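## Task

Press each drive blank marked with a green sticker fully home so it bottoms out and clicks into its latch. Do not touch any other blank. The rack is free-standing: tilting it beyond a slight amount fails the job, and it must finish in its original place.

## Robot and tools

Robot: two arms with parallel-jaw grippers, left_arm and right_arm. Each has a wrist camera. Fixed cameras: cam_head_left and cam_head_right, on a bar behind the arms. Wrist cameras: cam_left_wrist and cam_right_wrist. All images are 672x504.

Frames: the scene frame has its origin at table-top height, halfway between the nominal bases. +z is up, +x points out over the table, and left_arm is on the +y side. Image left and right do not follow arm names. Bases: left_arm at (-0.038, +0.313, +0.010) m and right_arm at (-0.033, -0.261, +0.034) m, both nearly unrotated. Reported hand positions and quaternions are in each arm's own base frame, and may be off by a few cm. Fixed cameras and the table use the scene frame. The fingers point along the gripper's +z axis and open along its y axis. end_effector_position is the point between the pads, about 1 cm behind the tips.

execute_actions(actions, cameras): actions is a list of actions. Each action is a table of up to 15 rows, and each row is one 1/30 s step. A short table repeats its last row until 15 steps are done. A row is always 14 numbers in [-1, 1]: left_arm dx, dy, dz, rx, ry, rz, opening, then the same seven for right_arm. dx to rz are offsets, not poses. They are measured from that arm's Hand target as it stood when the action began, along that Hand target's own axes. Every row counts from that same start, not from the previous row, but the next action starts again from the new Hand target. Scale: 1.0 equals 0.6 m of travel or 180 degrees. rx, ry and rz form one rotation vector. opening is absolute: +1 is fully open (0.094 m) and -1 is closed. All six zeros re-requests the current Hand target. A 0 opening is a command for half open, so repeat the present opening to leave a gripper as it is. Images are returned only if actions is empty or cameras names them (["all"] gives all).

move(target, speed, blend, opening_speed, grip_force, blocking, cameras): target is one 14-number row with the same layout, scale and axes, or a list of up to 15 such rows. Every row is an offset from the Hand targets at the start of the move, not from the previous row. The grippers follow straight paths that finish together, taking 0.5 s to 10 s. speed is the top speed in m/s, from 0.002 to 2.9 (default 0.25). Turning is capped at twice that value in rad/s. You may give one speed per target. blend is in metres and rounds the corners of a list; 0 stops at each target. opening_speed is the finger rate per second on the -1..1 scale, at least 0.2. grip_force is in newtons per pad, from 10 to 50; it persists, and low values close slowly. blocking=false returns after about 0.5 s while the motion continues. The paths do not avoid obstacles or the other arm. The result adds a move: line with done, off_target, moving, held or fault, plus limits (paced means clipped, held means steps were withheld). done means within 10 mm and 2 degrees. Neither done nor off_target tells you whether anything is touched.

wait(seconds 0-10, cameras) lets time pass while the last commands are held. stop(cameras) brakes a running move. zoom_image(camera, region=[x0,y0,x1,y1]) enlarges part of the latest image from a camera, at most 504x504 px, with (0,0) at the top-left. read_manual(section="licences") only returns licence text. finished_scene(scene 1-3) ends the scene for good; the goal must hold without the robot.

Results: Hand target is the last commanded pose after clipping. The gripper often rests a few cm short of it because of friction or weight, so send the remaining distance as a further offset. grip_measured is on the opening scale. Joint torques include gravity and are noisy. Joint velocities read "within noise" when the arm is still. Tool commands shows the present gripper commands.

Cautions: each step clips commanded orientation to within 40 degrees of the measured one. An arm blocked by contact keeps pushing; to release it, command its target back past the gripper. Faster moves and targets set deeper past contact push harder, so approach the blanks slowly with short offsets. Push straight in, and keep the rack from tipping or sliding. Avoid slams, hard pushes, drops and anything leaving the table. Never let the arms, grippers or wrist cameras press into each other, and never close one gripper on the other's fingers. Keep paths clear of an arm's own base. Motors heat under holding or straining: a MOTOR HOT line appears at 75 °C, the arm folds and idles at 90 °C, and it goes limp at 100 °C. Thinking time lets the scene run.

Each tool is called after "Call:" in YAML: its name, and indented under it one key for each argument.

## Session

Call:
execute_actions:
  actions: []

Scene clock: 0.00 s.
left_arm: end_effector_position=(+0.3036, +0.0464, +0.0662) grip_measured=+1.000 end_effector_quat_wxyz=(+0.228, -0.178, +0.957, -0.008) | right_arm: end_effector_position=(+0.2399, -0.0205, +0.0988) grip_measured=+1.000 end_effector_quat_wxyz=(+0.272, +0.082, +0.958, +0.034)
Joint positions: left_arm=[0.148 1.335 0.754 -0.53 -0.001 -0.219 0.094] | right_arm=[-0.173 0.913 0.611 -0.723 -0.111 0.03 0.094]
Joint velocities: within noise
Joint torques (N m): no reading
Motor temperatures (°C): left_arm=[32 33 37 30 34 31 33] | right_arm=[32 38 39 35 32 31 33]
Heat: left arm: 37 °C; right arm: 39 °C.
Hand target: left_arm +0.3082, +0.0488, +0.0748; +0.241, -0.179, +0.954, -0.007 | right_arm +0.2439, -0.0200, +0.1075; +0.286, +0.079, +0.954, +0.034
Tool commands: left_gripper/opening=+1.0 right_gripper/opening=+1.0

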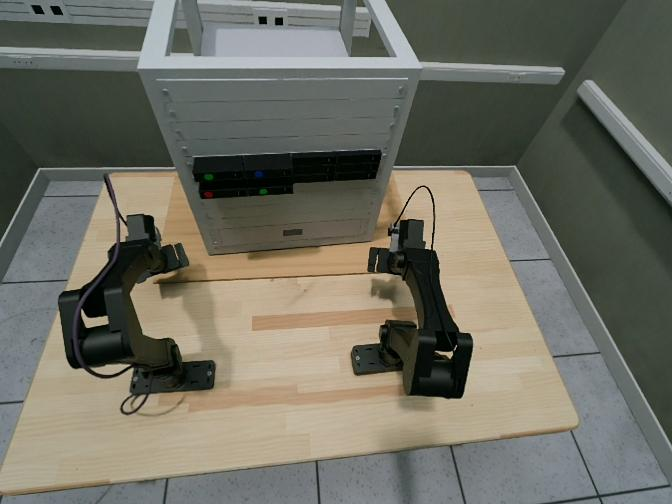

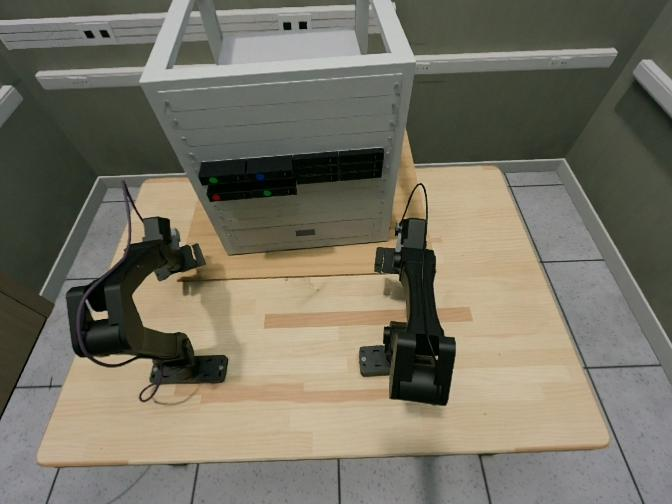

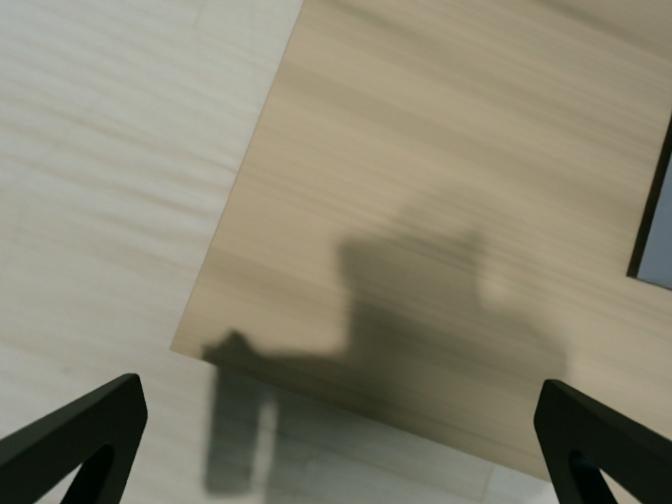

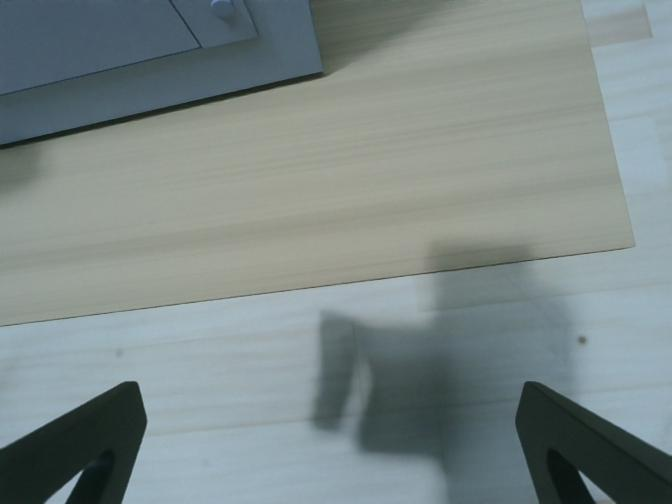

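Call:
zoom_image:
  camera: "cam_head_left"
  region: [180, 130, 400, 220]

Call:
zoom_image:
  camera: "cam_head_right"
  region: [180, 130, 400, 220]

Call:
zoom_image:
  camera: "cam_head_left"
  region: [130, 50, 430, 270]

Scaled by 2.291.

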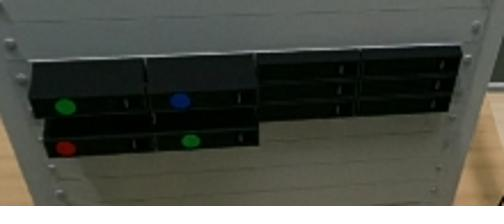

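Scaled by 2.291.

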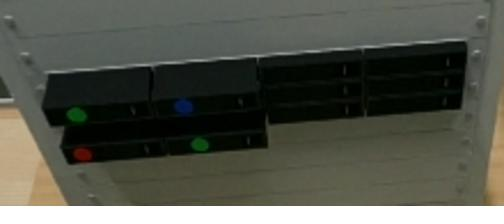

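Scaled by 1.680.

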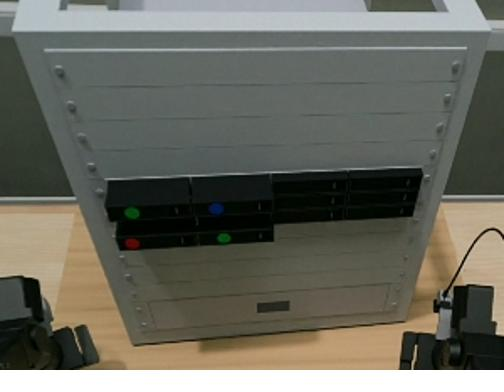

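Call:
zoom_image:
  camera: "cam_head_left"
  region: [185, 145, 305, 205]

Call:
zoom_image:
  camera: "cam_head_right"
  region: [285, 140, 395, 195]

Scaled by 4.200.

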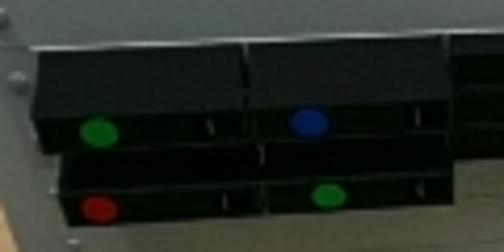

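Scaled by 4.582.

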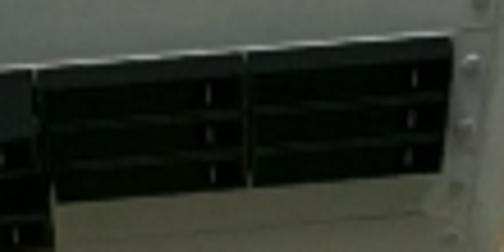

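Call:
move:
  target:
    - [0.0536, -0.3083, -0.3801, 0.1479, -0.4127, 0.1018, -1, 0, 0, 0, 0, 0, 0, 1]
  speed: 0.2
  opening_speed: 1.0
  cameras: ["cam_head_left", "cam_head_right", "cam_left_wrist"]

Scene clock: 50.10 s.
left_arm: end_effector_position=(+0.2413, -0.1540, +0.2742) grip_measured=-0.992 end_effector_quat_wxyz=(+0.784, +0.061, +0.615, -0.059) | right_arm: end_effector_position=(+0.2399, -0.0205, +0.0988) grip_measured=+1.000 end_effector_quat_wxyz=(+0.272, +0.082, +0.958, +0.034)
Joint positions: left_arm=[-1.072 0.88 0.163 1.087 -0.864 0.311 0] | right_arm=[-0.173 0.913 0.611 -0.723 -0.111 0.03 0.094]
Joint torques (N m): left_arm=[-0.21 -0.51 6.32 1.99 0.22 0.08] | right_arm=[0.06 -1.17 8.1 0.84 -0.08 0]
Heat: left arm: 38 °C; right arm: 42 °C.
Hand target: left_arm +0.2392, -0.1521, +0.2800; +0.791, +0.051, +0.607, -0.066 | right_arm +0.2439, -0.0200, +0.1075; +0.286, +0.079, +0.954, +0.034
Off the commanded pose: left_arm 0.007 m, 2 deg | right_arm 0.010 m, 2 deg.
move: done
camera_calibration:
cam_left_wrist: T_world_to_cam=[[-0.172439, -0.984861, -0.0177177, -0.104739], [-0.191231, 0.0511167, -0.980213, 0.361351], [0.966279, -0.165639, -0.19715, -0.116661], [0, 0, 0, 1]] pos_world=[0.163768, -0.140948, 0.329345]
Images, in order (width x height): cam_head_left 672x504, cam_head_right 672x504, cam_left_wrist 672x504.

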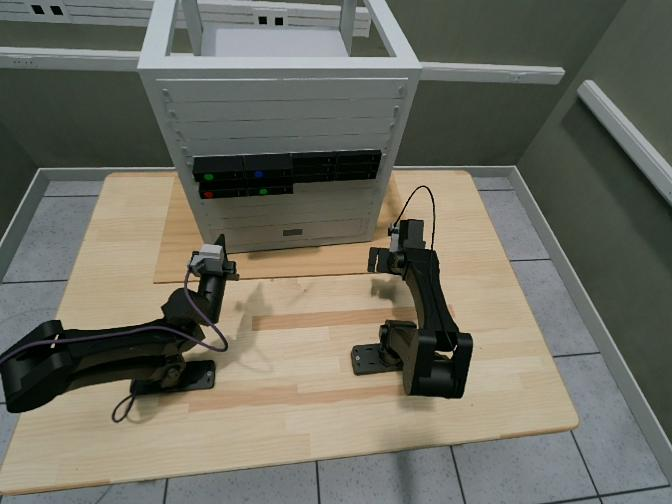

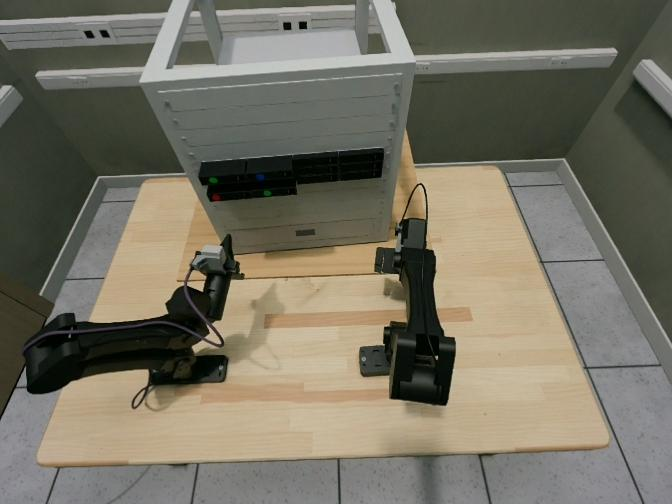

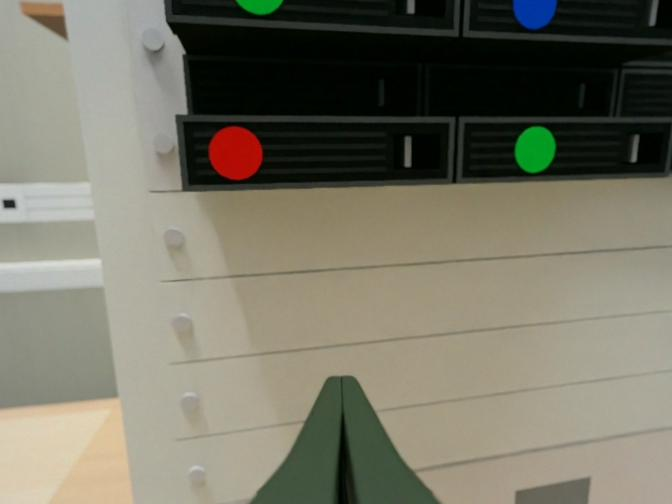

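Call:
zoom_image:
  camera: "cam_head_right"
  region: [130, 50, 430, 270]

Call:
zoom_image:
  camera: "cam_left_wrist"
  region: [168, 0, 672, 378]

Scaled by 1.680.

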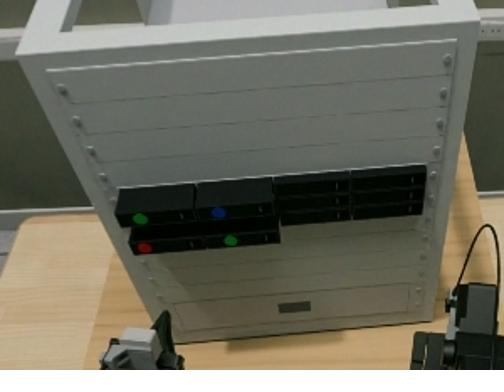

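Scaled by 1.000.

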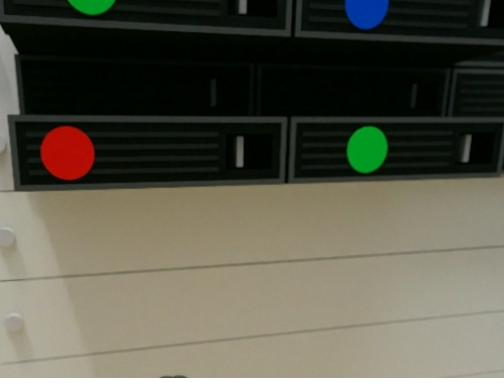

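Call:
zoom_image:
  camera: "cam_head_left"
  region: [180, 150, 300, 270]

Call:
zoom_image:
  camera: "cam_head_right"
  region: [180, 150, 300, 270]

Scaled by 4.200.

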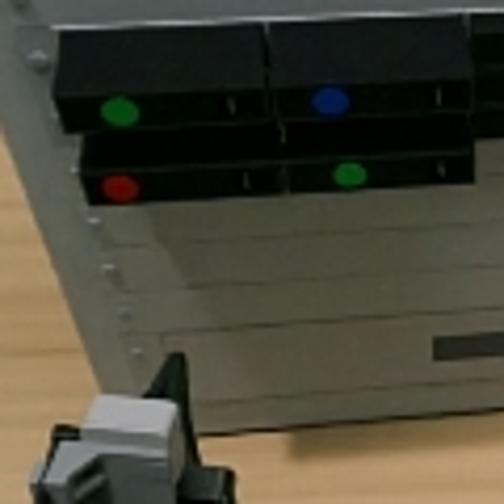

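Scaled by 4.200.

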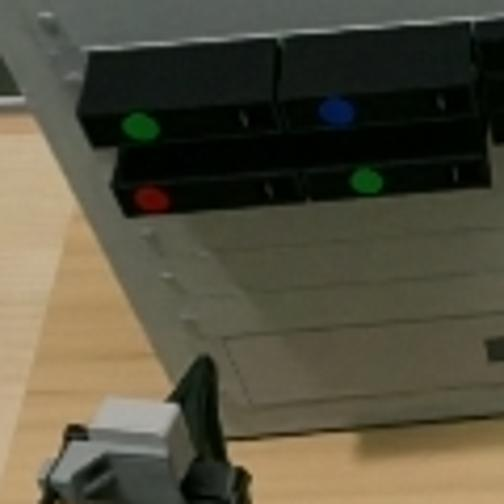

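Call:
move:
  target:
    - [-0.1621, 0.0074, 0.1485, -0.0645, 0.0830, 0.0085, -1, 0, 0, 0, 0, 0, 0, 1]
  speed: 0.15
  cameras: ["cam_head_left", "cam_head_right", "cam_left_wrist"]

Scene clock: 77.07 s.
left_arm: end_effector_position=(+0.3002, -0.1609, +0.3910) grip_measured=-0.992 end_effector_quat_wxyz=(+0.709, -0.005, +0.705, +0.013) | right_arm: end_effector_position=(+0.2399, -0.0205, +0.0988) grip_measured=+1.000 end_effector_quat_wxyz=(+0.272, +0.082, +0.958, +0.034)
Joint positions: left_arm=[-0.949 1.036 0.968 0.079 -0.974 0.022 0] | right_arm=[-0.173 0.913 0.611 -0.723 -0.111 0.03 0.094]
Joint torques (N m): left_arm=[0.43 -2.28 9.94 1.23 -0.06 -0.2] | right_arm=[-0.01 -1.16 8.06 0.83 -0.08 0]
Heat: left arm: 39 °C; right arm: 42 °C.
Hand target: left_arm +0.3000, -0.1579, +0.3970; +0.707, -0.013, +0.707, +0.013 | right_arm +0.2439, -0.0200, +0.1075; +0.286, +0.079, +0.954, +0.034
Off the commanded pose: left_arm 0.007 m, 1 deg | right_arm 0.010 m, 2 deg.
move: done
camera_calibration:
cam_left_wrist: T_world_to_cam=[[0.0211259, -0.99976, -0.00581766, -0.164506], [-0.416088, -0.00350099, -0.909318, 0.518416], [0.909079, 0.0216309, -0.416062, -0.018692], [0, 0, 0, 1]] pos_world=[0.236174, -0.162248, 0.462671]
Images, in order (width x height): cam_head_left 672x504, cam_head_right 672x504, cam_left_wrist 672x504.

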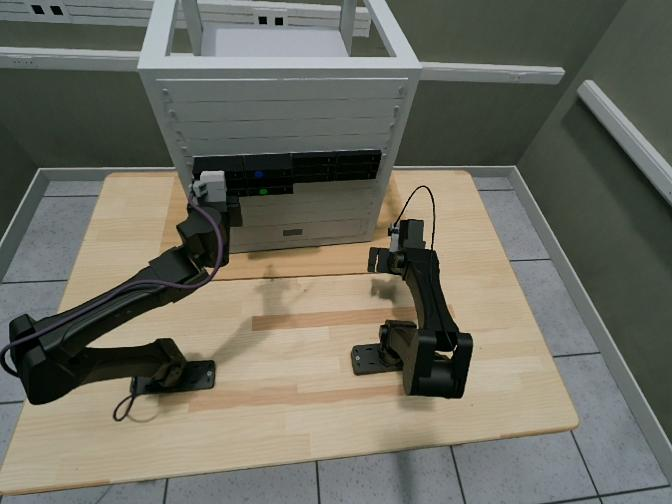

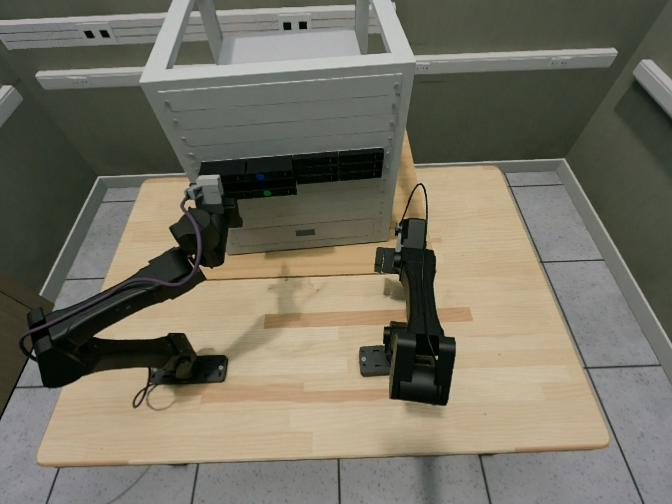

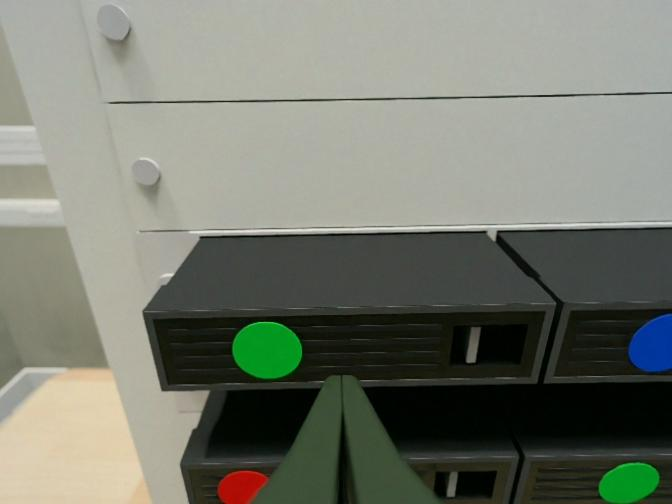

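Call:
move:
  target:
    - [0, 0, 0.0667, 0, 0, 0, -1, 0, 0, 0, 0, 0, 0, 1]
  speed: 0.05
  cameras: ["cam_head_left", "cam_head_right", "cam_left_wrist"]

Scene clock: 82.57 s.
left_arm: end_effector_position=(+0.3383, -0.1565, +0.3828) grip_measured=-0.992 end_effector_quat_wxyz=(+0.698, +0.000, +0.715, +0.031) | right_arm: end_effector_position=(+0.2399, -0.0205, +0.0988) grip_measured=+1.000 end_effector_quat_wxyz=(+0.272, +0.082, +0.958, +0.034)
Joint positions: left_arm=[-0.809 1.131 1.017 0.079 -0.853 0.019 0] | right_arm=[-0.173 0.913 0.611 -0.723 -0.111 0.03 0.094]
Joint torques (N m): left_arm=[0.28 -3.45 9.98 1.81 0.14 -0.19] | right_arm=[0.1 -1.17 8.13 0.84 -0.09 -0.03]
Heat: left arm: 39 °C; right arm: 42 °C.
Hand target: left_arm +0.3400, -0.1565, +0.3971; +0.707, -0.013, +0.707, +0.013 | right_arm +0.2439, -0.0200, +0.1075; +0.286, +0.079, +0.954, +0.034
Off the commanded pose: left_arm 0.014 m, 3 deg | right_arm 0.010 m, 2 deg.
move: off_target (left_arm)
camera_calibration:
cam_left_wrist: T_world_to_cam=[[0.0391284, -0.998503, -0.0382203, -0.154442], [-0.443516, 0.0169207, -0.896107, 0.534326], [0.895412, 0.0520145, -0.44219, -0.037576], [0, 0, 0, 1]] pos_world=[0.276671, -0.161297, 0.456295]
Images, in order (width x height): cam_head_left 672x504, cam_head_right 672x504, cam_left_wrist 672x504.

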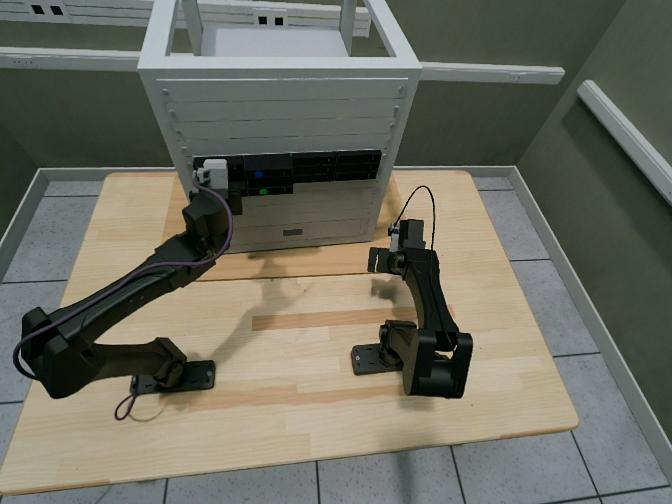

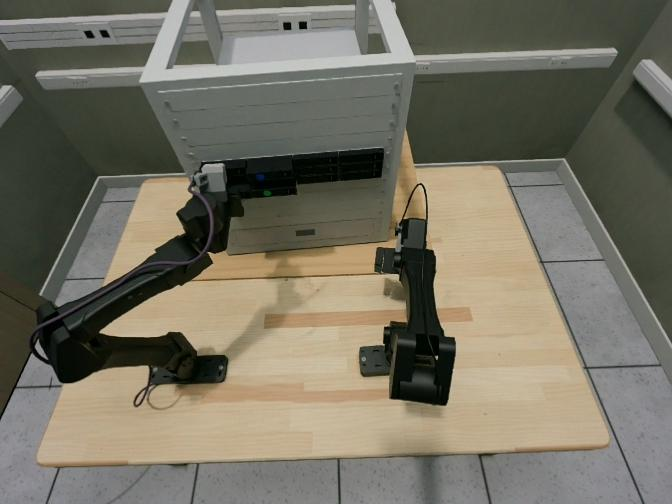

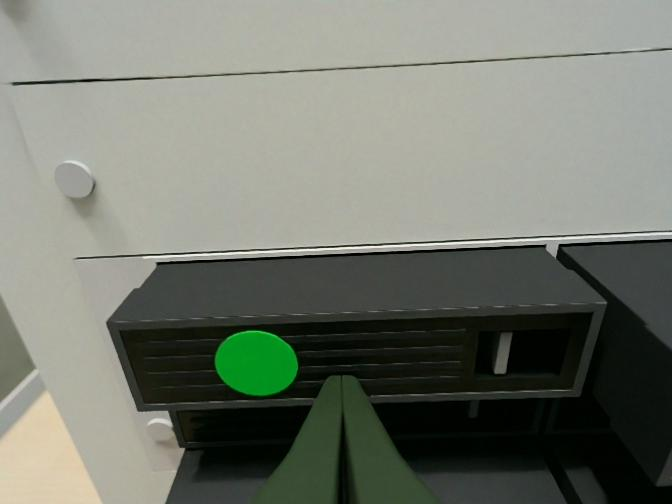

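Call:
move:
  target:
    - [-0.0217, 0, -0.022, 0, 0, 0, -1, 0, 0, 0, 0, 0, 0, 1]
  speed: 0.08
  cameras: ["cam_left_wrist"]

Scene clock: 87.63 s.
left_arm: end_effector_position=(+0.3317, -0.1653, +0.3972) grip_measured=-0.992 end_effector_quat_wxyz=(+0.704, +0.003, +0.710, +0.016) | right_arm: end_effector_position=(+0.2399, -0.0205, +0.0988) grip_measured=+1.000 end_effector_quat_wxyz=(+0.272, +0.082, +0.958, +0.034)
Joint positions: left_arm=[-0.844 1.131 1.057 0.063 -0.864 0.019 0] | right_arm=[-0.173 0.913 0.611 -0.723 -0.111 0.03 0.094]
Joint torques (N m): left_arm=[-0.32 -5.5 9.78 1.32 -0.11 -0.15] | right_arm=[0.05 -1.18 8.12 0.87 -0.1 -0.02]
Heat: left arm: 39 °C; right arm: 42 °C.
Hand target: left_arm +0.3268, -0.1569, +0.4101; +0.707, -0.013, +0.707, +0.013 | right_arm +0.2439, -0.0200, +0.1075; +0.286, +0.079, +0.954, +0.034
Off the commanded pose: left_arm 0.016 m, 2 deg | right_arm 0.010 m, 2 deg.
move: off_target (left_arm)
camera_calibration:
cam_left_wrist: T_world_to_cam=[[0.0153343, -0.999669, -0.0206659, -0.161713], [-0.428684, 0.0120994, -0.903373, 0.541587], [0.903324, 0.0227118, -0.428357, -0.0377683], [0, 0, 0, 1]] pos_world=[0.268767, -0.167354, 0.469735]
Images, in order (width x height): cam_left_wrist 672x504.

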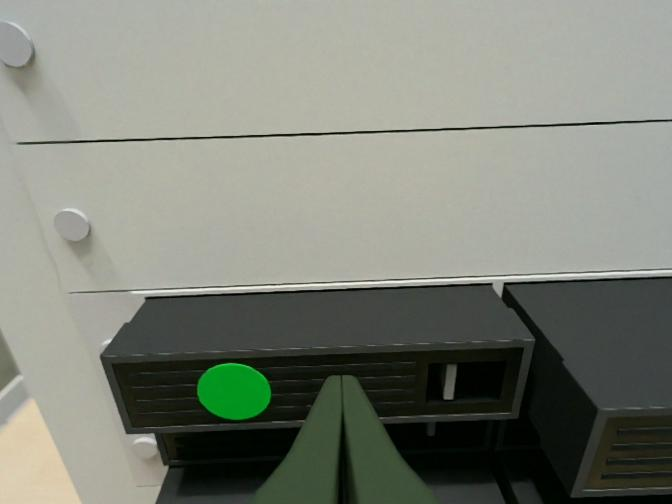

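Call:
move:
  target:
    - [-0.0065, 0, 0.0387, 0, 0, 0, -1, 0, 0, 0, 0, 0, 0, 1]
  speed: 0.03
  cameras: ["cam_left_wrist"]

Scene clock: 93.57 s.
left_arm: end_effector_position=(+0.3482, -0.1562, +0.4071) grip_measured=-0.992 end_effector_quat_wxyz=(+0.707, -0.010, +0.706, +0.022) | right_arm: end_effector_position=(+0.2399, -0.0205, +0.0988) grip_measured=+1.000 end_effector_quat_wxyz=(+0.272, +0.082, +0.958, +0.034)
Joint positions: left_arm=[-0.779 1.168 1.108 0.063 -0.824 0.019 0] | right_arm=[-0.173 0.913 0.611 -0.723 -0.111 0.03 0.094]
Joint torques (N m): left_arm=[0.32 -3.54 10.13 1.44 0.2 -0.21] | right_arm=[0.09 -1.21 8.05 0.85 -0.08 0]
Heat: left arm: 39 °C; right arm: 42 °C.
Hand target: left_arm +0.3500, -0.1561, +0.4140; +0.707, -0.013, +0.707, +0.013 | right_arm +0.2439, -0.0200, +0.1075; +0.286, +0.079, +0.954, +0.034
Off the commanded pose: left_arm 0.007 m, 1 deg | right_arm 0.010 m, 2 deg.
move: done
camera_calibration:
cam_left_wrist: T_world_to_cam=[[0.0410113, -0.999103, -0.0105458, -0.165585], [-0.420565, -0.00768734, -0.90723, 0.55312], [0.906335, 0.0416419, -0.420503, -0.0499454], [0, 0, 0, 1]] pos_world=[0.284681, -0.159105, 0.479058]
Images, in order (width x height): cam_left_wrist 672x504.

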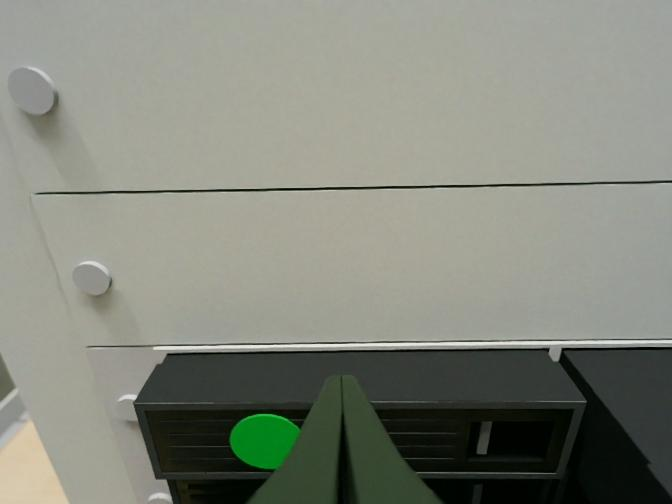

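Call:
move:
  target:
    - [0.0183, 0, 0.0033, 0, 0, 0, -1, 0, 0, 0, 0, 0, 0, 1]
  speed: 0.03
  cameras: ["cam_left_wrist", "cam_head_left", "cam_head_right"]

Scene clock: 96.50 s.
left_arm: end_effector_position=(+0.3495, -0.1556, +0.4030) grip_measured=-0.992 end_effector_quat_wxyz=(+0.705, -0.008, +0.709, +0.023) | right_arm: end_effector_position=(+0.2399, -0.0205, +0.0988) grip_measured=+1.000 end_effector_quat_wxyz=(+0.272, +0.082, +0.958, +0.034)
Joint positions: left_arm=[-0.772 1.168 1.099 0.063 -0.817 0.017 0] | right_arm=[-0.173 0.913 0.611 -0.723 -0.111 0.03 0.094]
Joint torques (N m): left_arm=[0.5 -3.51 7.06 1.93 0.21 -0.21] | right_arm=[0.08 -1.17 8.09 0.84 -0.1 0.02]
Heat: left arm: 39 °C; right arm: 42 °C.
Hand target: left_arm +0.3520, -0.1560, +0.4030; +0.707, -0.013, +0.707, +0.013 | right_arm +0.2439, -0.0200, +0.1075; +0.286, +0.079, +0.954, +0.034
Off the commanded pose: left_arm 0.002 m, 1 deg | right_arm 0.010 m, 2 deg.
move: done
camera_calibration:
cam_left_wrist: T_world_to_cam=[[0.039843, -0.999082, -0.0157074, -0.162606], [-0.426427, -0.00278501, -0.904518, 0.551766], [0.903644, 0.0427367, -0.426147, -0.0494791], [0, 0, 0, 1]] pos_world=[0.286478, -0.158805, 0.475443]
Images, in order (width x height): cam_head_left 672x504, cam_head_right 672x504, cam_left_wrist 672x504.

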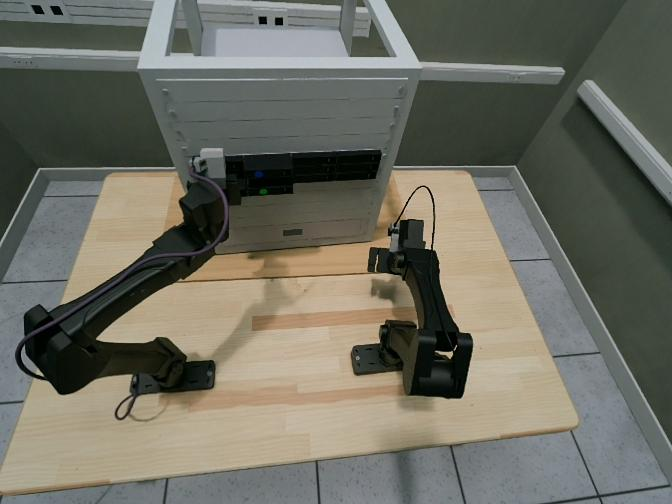

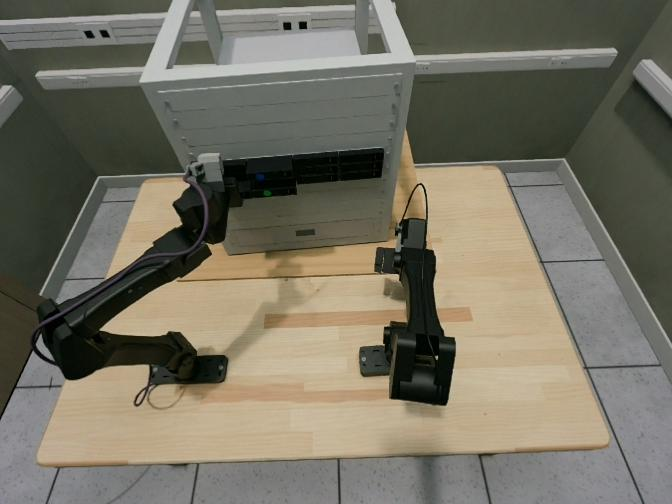

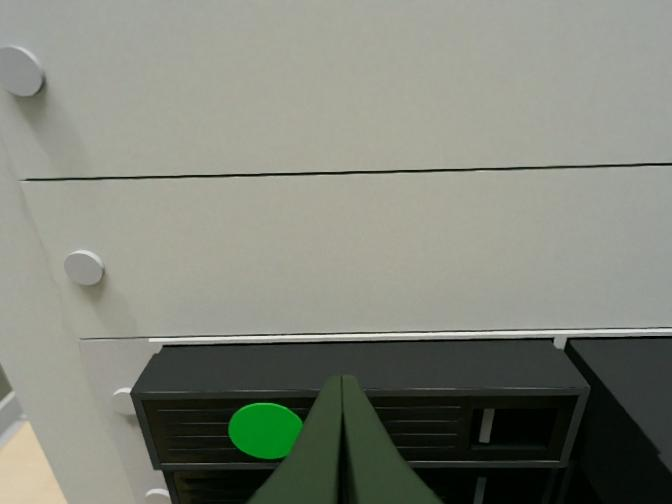

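Call:
move:
  target:
    - [0.005, 0, 0.01, 0, 0, 0, -1, 0, 0, 0, 0, 0, 0, 1]
  speed: 0.03
  cameras: ["cam_left_wrist"]

Scene clock: 98.87 s.
left_arm: end_effector_position=(+0.3525, -0.1551, +0.4015) grip_measured=-0.992 end_effector_quat_wxyz=(+0.704, -0.006, +0.710, +0.023) | right_arm: end_effector_position=(+0.2399, -0.0205, +0.0988) grip_measured=+1.000 end_effector_quat_wxyz=(+0.272, +0.082, +0.958, +0.034)
Joint positions: left_arm=[-0.76 1.173 1.099 0.063 -0.801 0.016 0] | right_arm=[-0.173 0.913 0.611 -0.723 -0.111 0.03 0.094]
Joint torques (N m): left_arm=[0.84 -3.06 6.71 2.1 0.23 -0.23] | right_arm=[0.12 -1.18 8.08 0.82 -0.1 0]
Heat: left arm: 39 °C; right arm: 42 °C.
Hand target: left_arm +0.3580, -0.1558, +0.4000; +0.707, -0.013, +0.707, +0.013 | right_arm +0.2439, -0.0200, +0.1075; +0.286, +0.079, +0.954, +0.034
Off the commanded pose: left_arm 0.006 m, 2 deg | right_arm 0.010 m, 2 deg.
move: done
camera_calibration:
cam_left_wrist: T_world_to_cam=[[0.0364335, -0.99917, -0.0182281, -0.159993], [-0.429546, 0.000811637, -0.903045, 0.552632], [0.90231, 0.0407309, -0.42916, -0.0514967], [0, 0, 0, 1]] pos_world=[0.289676, -0.158211, 0.474035]
Images, in order (width x height): cam_left_wrist 672x504.

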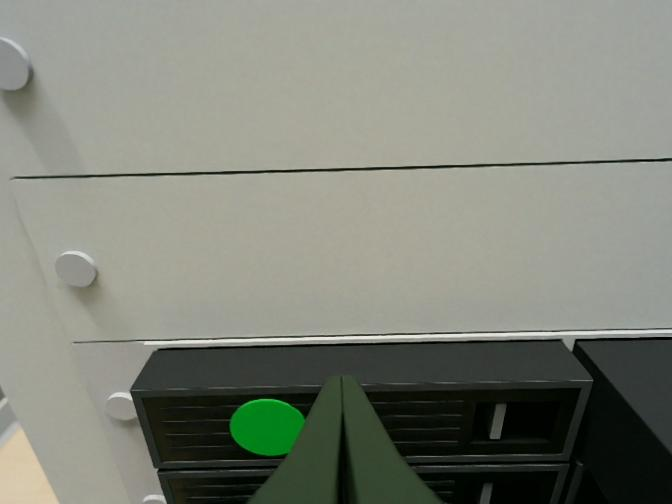

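Call:
move:
  target:
    - [0.0, 0, 0.01, 0, 0, 0, -1, 0, 0, 0, 0, 0, 0, 1]
  speed: 0.03
  cameras: ["cam_left_wrist", "cam_head_left"]

Scene clock: 102.13 s.
left_arm: end_effector_position=(+0.3530, -0.1549, +0.4014) grip_measured=-0.992 end_effector_quat_wxyz=(+0.704, -0.005, +0.710, +0.022) | right_arm: end_effector_position=(+0.2399, -0.0205, +0.0988) grip_measured=+1.000 end_effector_quat_wxyz=(+0.272, +0.082, +0.958, +0.034)
Joint positions: left_arm=[-0.757 1.173 1.099 0.063 -0.796 0.016 0] | right_arm=[-0.173 0.913 0.611 -0.723 -0.111 0.03 0.094]
Joint torques (N m): left_arm=[1.96 -1.5 7.31 2.21 0.36 -0.13] | right_arm=[0.01 -1.18 8.13 0.86 -0.08 0]
Motor temperatures (°C): left_arm=[31 33 39 35 34 31 33] | right_arm=[32 37 42 38 31 31 33]
Heat: left arm: 39 °C; right arm: 42 °C.
Hand target: left_arm +0.3640, -0.1556, +0.4000; +0.707, -0.013, +0.707, +0.013 | right_arm +0.2439, -0.0200, +0.1075; +0.286, +0.079, +0.954, +0.034
Off the commanded pose: left_arm 0.011 m, 1 deg | right_arm 0.010 m, 2 deg.
move: off_target (left_arm)
camera_calibration:
cam_left_wrist: T_world_to_cam=[[0.0341507, -0.999252, -0.0181355, -0.159111], [-0.429542, 0.00170929, -0.903045, 0.552987], [0.902401, 0.0386295, -0.429162, -0.0523161], [0, 0, 0, 1]] pos_world=[0.290175, -0.157916, 0.474035]
Images, in order (width x height): cam_head_left 672x504, cam_left_wrist 672x504.

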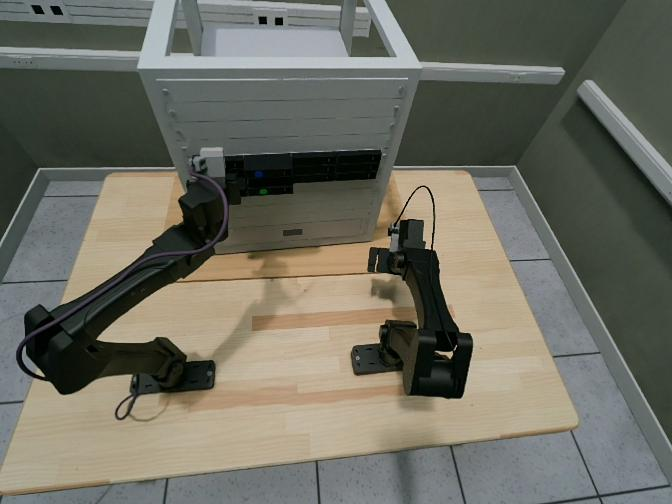

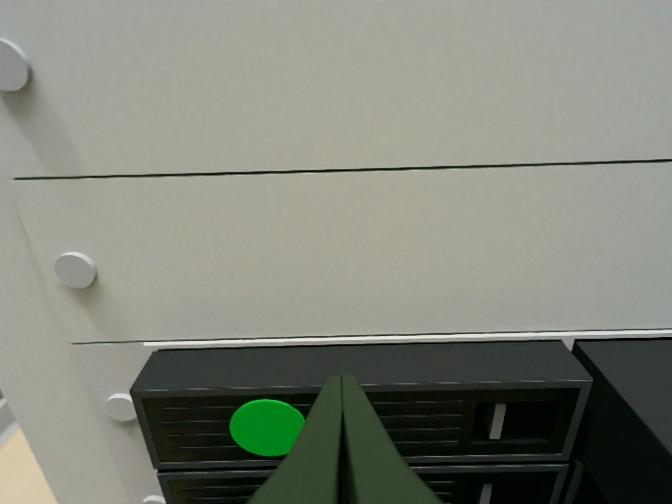

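Call:
move:
  target:
    - [0.0, 0, -0.06, 0, 0, 0, -1, 0, 0, 0, 0, 0, 0, 1]
  speed: 0.08
  cameras: ["cam_left_wrist", "cam_head_left"]

Scene clock: 104.43 s.
left_arm: end_effector_position=(+0.3326, -0.1639, +0.3944) grip_measured=-0.992 end_effector_quat_wxyz=(+0.703, +0.002, +0.711, +0.018) | right_arm: end_effector_position=(+0.2399, -0.0205, +0.0988) grip_measured=+1.000 end_effector_quat_wxyz=(+0.272, +0.082, +0.958, +0.034)
Joint positions: left_arm=[-0.838 1.13 1.05 0.063 -0.86 0.016 0] | right_arm=[-0.173 0.913 0.611 -0.723 -0.111 0.03 0.094]
Joint torques (N m): left_arm=[-0.46 -5.81 7.1 1.75 -0.14 -0.16] | right_arm=[0.03 -1.25 8.05 0.86 -0.09 0.01]
Heat: left arm: 39 °C; right arm: 42 °C.
Hand target: left_arm +0.3280, -0.1569, +0.4000; +0.707, -0.013, +0.707, +0.013 | right_arm +0.2439, -0.0200, +0.1075; +0.286, +0.079, +0.954, +0.034
Off the commanded pose: left_arm 0.010 m, 2 deg | right_arm 0.010 m, 2 deg.
move: done
camera_calibration:
cam_left_wrist: T_world_to_cam=[[0.0176909, -0.999604, -0.0218949, -0.160631], [-0.432185, 0.0121018, -0.901704, 0.539896], [0.901611, 0.0254146, -0.4318, -0.0374772], [0, 0, 0, 1]] pos_world=[0.269967, -0.166149, 0.467127]
Images, in order (width x height): cam_head_left 672x504, cam_left_wrist 672x504.

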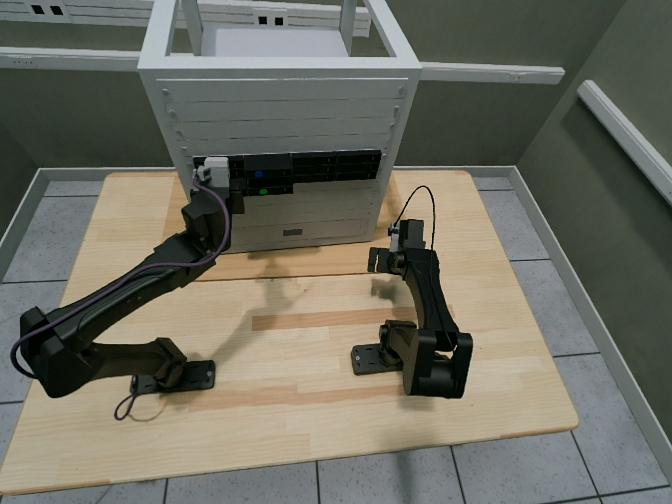

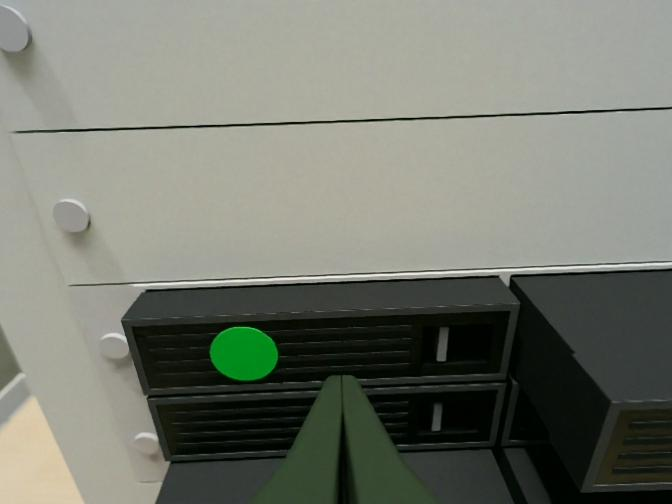

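Call:
move:
  target:
    - [0, 0.0018, -0.05, 0, 0, 0, -1, 0, 0, 0, 0, 0, 0, 1]
    - [0.0917, -0.1814, -0.0567, 0, 0, 0, -1, 0, 0, 0, 0, 0, 0, 1]
  speed: 0.15
  blend: [0.01, 0]
  cameras: ["cam_left_wrist", "cam_head_left", "cam_head_right"]

Scene clock: 112.13 s.
left_arm: end_effector_position=(+0.2960, -0.2687, +0.3303) grip_measured=-0.992 end_effector_quat_wxyz=(+0.698, +0.013, +0.716, +0.024) | right_arm: end_effector_position=(+0.2399, -0.0205, +0.0988) grip_measured=+1.000 end_effector_quat_wxyz=(+0.272, +0.082, +0.958, +0.034)
Joint positions: left_arm=[-1.171 1.403 1.007 0.328 -1.187 -0.01 0] | right_arm=[-0.173 0.913 0.611 -0.723 -0.111 0.03 0.094]
Joint torques (N m): left_arm=[-0.02 -6 9.48 1.99 -0.2 0.04] | right_arm=[0.16 -1.11 8.14 0.83 -0.1 -0.03]
Heat: left arm: 39 °C; right arm: 42 °C.
Hand target: left_arm +0.2980, -0.2669, +0.3450; +0.707, -0.013, +0.707, +0.013 | right_arm +0.2439, -0.0200, +0.1075; +0.286, +0.079, +0.954, +0.034
Off the commanded pose: left_arm 0.015 m, 4 deg | right_arm 0.010 m, 2 deg.
move: off_target (left_arm)
camera_calibration:
cam_left_wrist: T_world_to_cam=[[0.0107247, -0.998853, -0.0466624, -0.255708], [-0.445666, 0.0369993, -0.894435, 0.475815], [0.895135, 0.0303884, -0.444758, -0.0219643], [0, 0, 0, 1]] pos_world=[0.234458, -0.272352, 0.403884]
Images, in order (width x height): cam_head_left 672x504, cam_head_right 672x504, cam_left_wrist 672x504.

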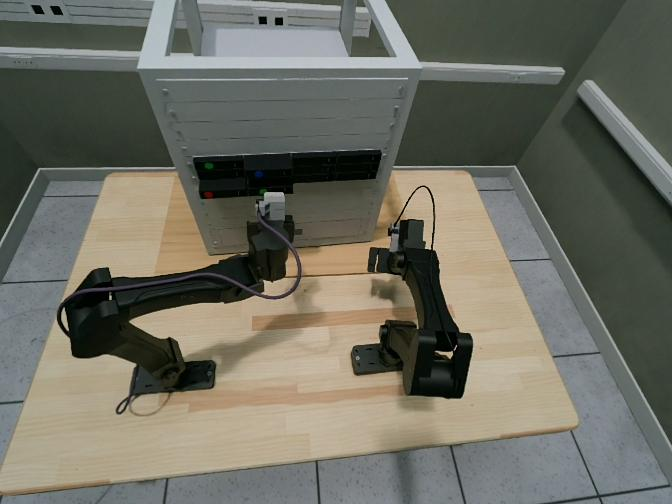

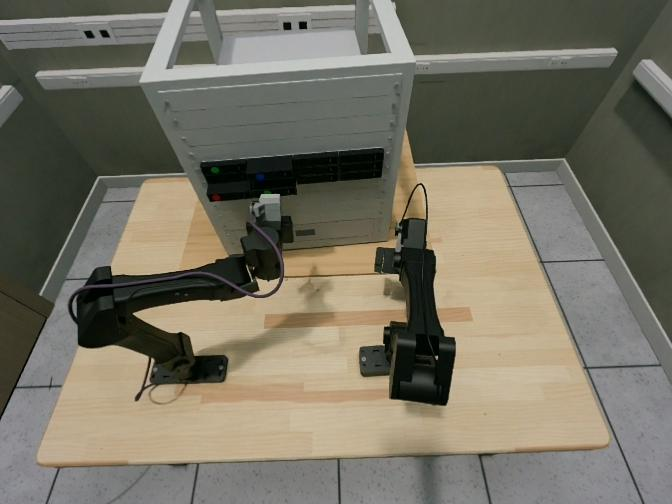

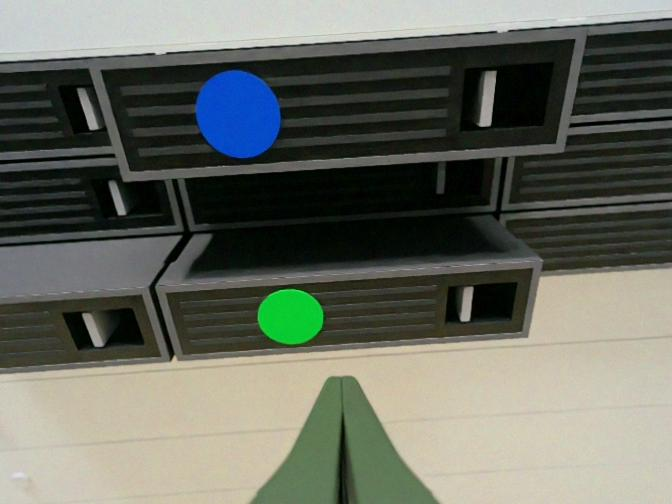

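Call:
move:
  target:
    - [-0.0217, 0, 0.0283, 0, 0, 0, -1, 0, 0, 0, 0, 0, 0, 1]
  speed: 0.08
  cameras: ["cam_left_wrist"]

Scene clock: 116.30 s.
left_arm: end_effector_position=(+0.3112, -0.2628, +0.3493) grip_measured=-0.992 end_effector_quat_wxyz=(+0.704, -0.011, +0.710, +0.020) | right_arm: end_effector_position=(+0.2399, -0.0205, +0.0988) grip_measured=+1.000 end_effector_quat_wxyz=(+0.272, +0.082, +0.958, +0.034)
Joint positions: left_arm=[-1.124 1.418 1.07 0.328 -1.169 -0.006 0] | right_arm=[-0.173 0.913 0.611 -0.723 -0.111 0.03 0.094]
Joint torques (N m): left_arm=[0.36 -5.63 9.57 1.58 0.17 0.11] | right_arm=[0.08 -1.22 8.09 0.88 -0.09 -0.02]
Heat: left arm: 39 °C; right arm: 42 °C.
Hand target: left_arm +0.3149, -0.2663, +0.3579; +0.707, -0.013, +0.707, +0.013 | right_arm +0.2439, -0.0200, +0.1075; +0.286, +0.079, +0.954, +0.034
Off the commanded pose: left_arm 0.010 m, 1 deg | right_arm 0.010 m, 2 deg.
move: done
camera_calibration:
cam_left_wrist: T_world_to_cam=[[0.0407339, -0.999148, -0.00665071, -0.272492], [-0.429244, -0.0114882, -0.903115, 0.484626], [0.902269, 0.0396422, -0.429347, -0.0324237], [0, 0, 0, 1]] pos_world=[0.248378, -0.265407, 0.42194]
Images, in order (width x height): cam_left_wrist 672x504.

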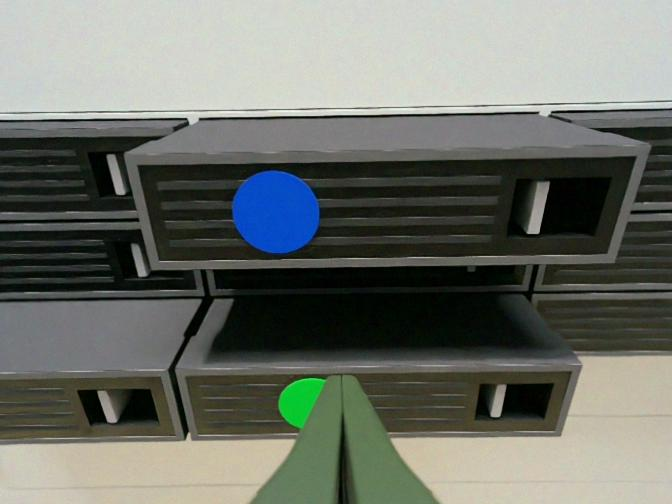

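Call:
move:
  target:
    - [0.0083, 0, 0.0502, 0, 0, 0, -1, 0, 0, 0, 0, 0, 0, 1]
  speed: 0.04
  cameras: ["cam_left_wrist"]

Scene clock: 119.53 s.
left_arm: end_effector_position=(+0.3406, -0.2619, +0.3396) grip_measured=-0.992 end_effector_quat_wxyz=(+0.698, -0.003, +0.715, +0.029) | right_arm: end_effector_position=(+0.2399, -0.0205, +0.0988) grip_measured=+1.000 end_effector_quat_wxyz=(+0.272, +0.082, +0.958, +0.034)
Joint positions: left_arm=[-1.038 1.472 1.096 0.328 -1.082 -0.005 0] | right_arm=[-0.173 0.913 0.611 -0.723 -0.111 0.03 0.094]
Joint torques (N m): left_arm=[0.24 -6.28 9.85 1.93 0.19 0.03] | right_arm=[-0.05 -1.2 8.16 0.87 -0.09 0.01]
Heat: left arm: 39 °C; right arm: 42 °C.
Hand target: left_arm +0.3450, -0.2652, +0.3530; +0.707, -0.013, +0.707, +0.013 | right_arm +0.2439, -0.0200, +0.1075; +0.286, +0.079, +0.954, +0.034
Off the commanded pose: left_arm 0.014 m, 3 deg | right_arm 0.010 m, 2 deg.
move: off_target (left_arm)
camera_calibration:
cam_left_wrist: T_world_to_cam=[[0.0398226, -0.998727, -0.0309735, -0.26417], [-0.443334, 0.0101197, -0.896299, 0.496586], [0.895471, 0.0494246, -0.442367, -0.0538238], [0, 0, 0, 1]] pos_world=[0.278871, -0.266199, 0.413098]
Images, in order (width x height): cam_left_wrist 672x504.

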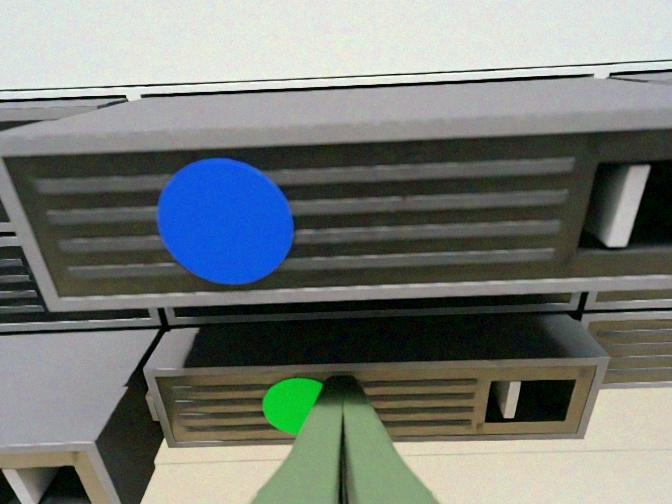

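Call:
move:
  target:
    - [-0.005, 0, 0.032, 0, 0, 0, -1, 0, 0, 0, 0, 0, 0, 1]
  speed: 0.04
  cameras: ["cam_left_wrist"]

Scene clock: 121.97 s.
left_arm: end_effector_position=(+0.3587, -0.2611, +0.3438) grip_measured=-0.992 end_effector_quat_wxyz=(+0.699, -0.007, +0.714, +0.026) | right_arm: end_effector_position=(+0.2399, -0.0205, +0.0988) grip_measured=+1.000 end_effector_quat_wxyz=(+0.272, +0.082, +0.958, +0.034)
Joint positions: left_arm=[-0.989 1.505 1.139 0.328 -1.035 -0.005 0] | right_arm=[-0.173 0.913 0.611 -0.723 -0.111 0.03 0.094]
Joint torques (N m): left_arm=[0.49 -6.28 10.28 1.82 0.25 0.09] | right_arm=[0.06 -1.2 8.13 0.86 -0.12 -0.01]
Heat: left arm: 39 °C; right arm: 42 °C.
Hand target: left_arm +0.3642, -0.2645, +0.3560; +0.707, -0.013, +0.707, +0.013 | right_arm +0.2439, -0.0200, +0.1075; +0.286, +0.079, +0.954, +0.034
Off the commanded pose: left_arm 0.014 m, 2 deg | right_arm 0.010 m, 2 deg.
move: off_target (left_arm)
camera_calibration:
cam_left_wrist: T_world_to_cam=[[0.0420468, -0.998874, -0.0219852, -0.267908], [-0.440534, 0.00121517, -0.897735, 0.505513], [0.896751, 0.0474321, -0.439987, -0.0700451], [0, 0, 0, 1]] pos_world=[0.296773, -0.264898, 0.417108]
Images, in order (width x height): cam_left_wrist 672x504.

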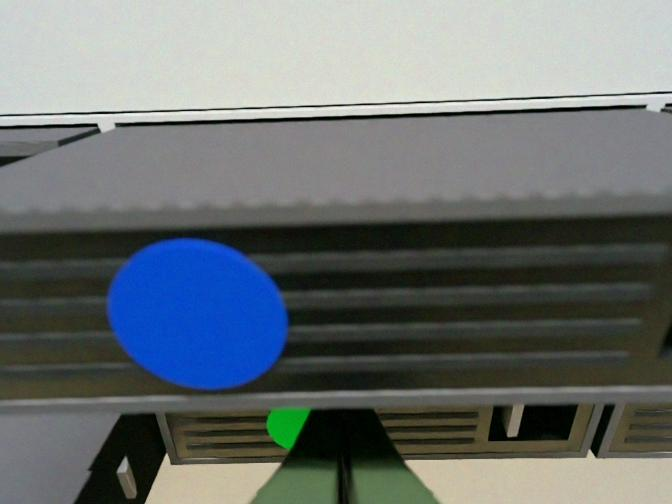

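Call:
move:
  target:
    - [-0.001, 0, 0.0117, 0, 0, 0, -1, 0, 0, 0, 0, 0, 0, 1]
  speed: 0.04
  cameras: ["cam_left_wrist", "cam_head_right"]

Scene clock: 124.33 s.
left_arm: end_effector_position=(+0.3592, -0.2621, +0.3451) grip_measured=-0.992 end_effector_quat_wxyz=(+0.700, -0.007, +0.714, +0.025) | right_arm: end_effector_position=(+0.2399, -0.0205, +0.0988) grip_measured=+1.000 end_effector_quat_wxyz=(+0.272, +0.082, +0.958, +0.034)
Joint positions: left_arm=[-0.989 1.509 1.145 0.328 -1.034 -0.005 0] | right_arm=[-0.173 0.913 0.611 -0.723 -0.111 0.03 0.094]
Joint torques (N m): left_arm=[1.8 -5.61 10.92 1.85 0.42 0.07] | right_arm=[0.03 -1.13 8.13 0.84 -0.09 0]
Heat: left arm: 39 °C; right arm: 42 °C.
Hand target: left_arm +0.3712, -0.2642, +0.3566; +0.707, -0.013, +0.707, +0.013 | right_arm +0.2439, -0.0200, +0.1075; +0.286, +0.079, +0.954, +0.034
Off the commanded pose: left_arm 0.017 m, 2 deg | right_arm 0.010 m, 2 deg.
move: off_target (left_arm)
camera_calibration:
cam_left_wrist: T_world_to_cam=[[0.0410285, -0.998972, -0.0192902, -0.269451], [-0.439076, -0.00068407, -0.898449, 0.506133], [0.897512, 0.045332, -0.438653, -0.0711828], [0, 0, 0, 1]] pos_world=[0.297174, -0.265601, 0.418312]
Images, in order (width x height): cam_head_right 672x504, cam_left_wrist 672x504.

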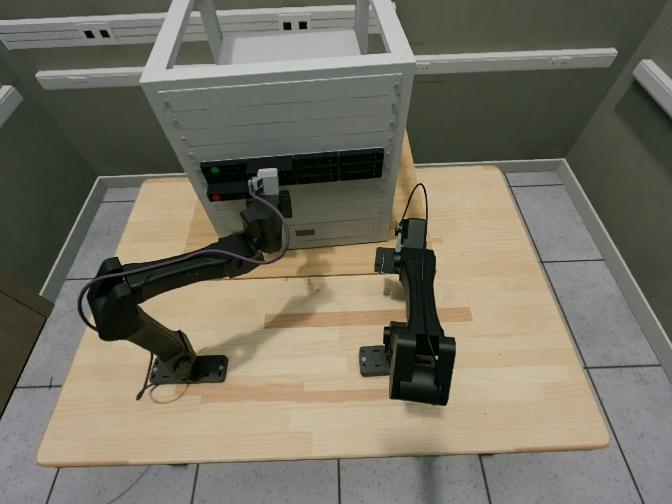

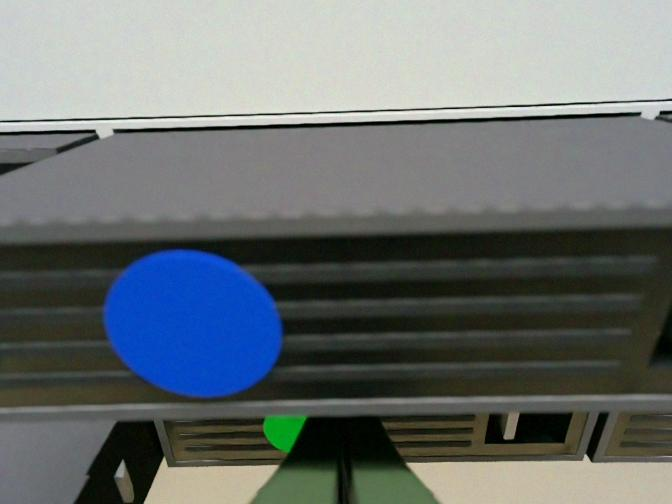

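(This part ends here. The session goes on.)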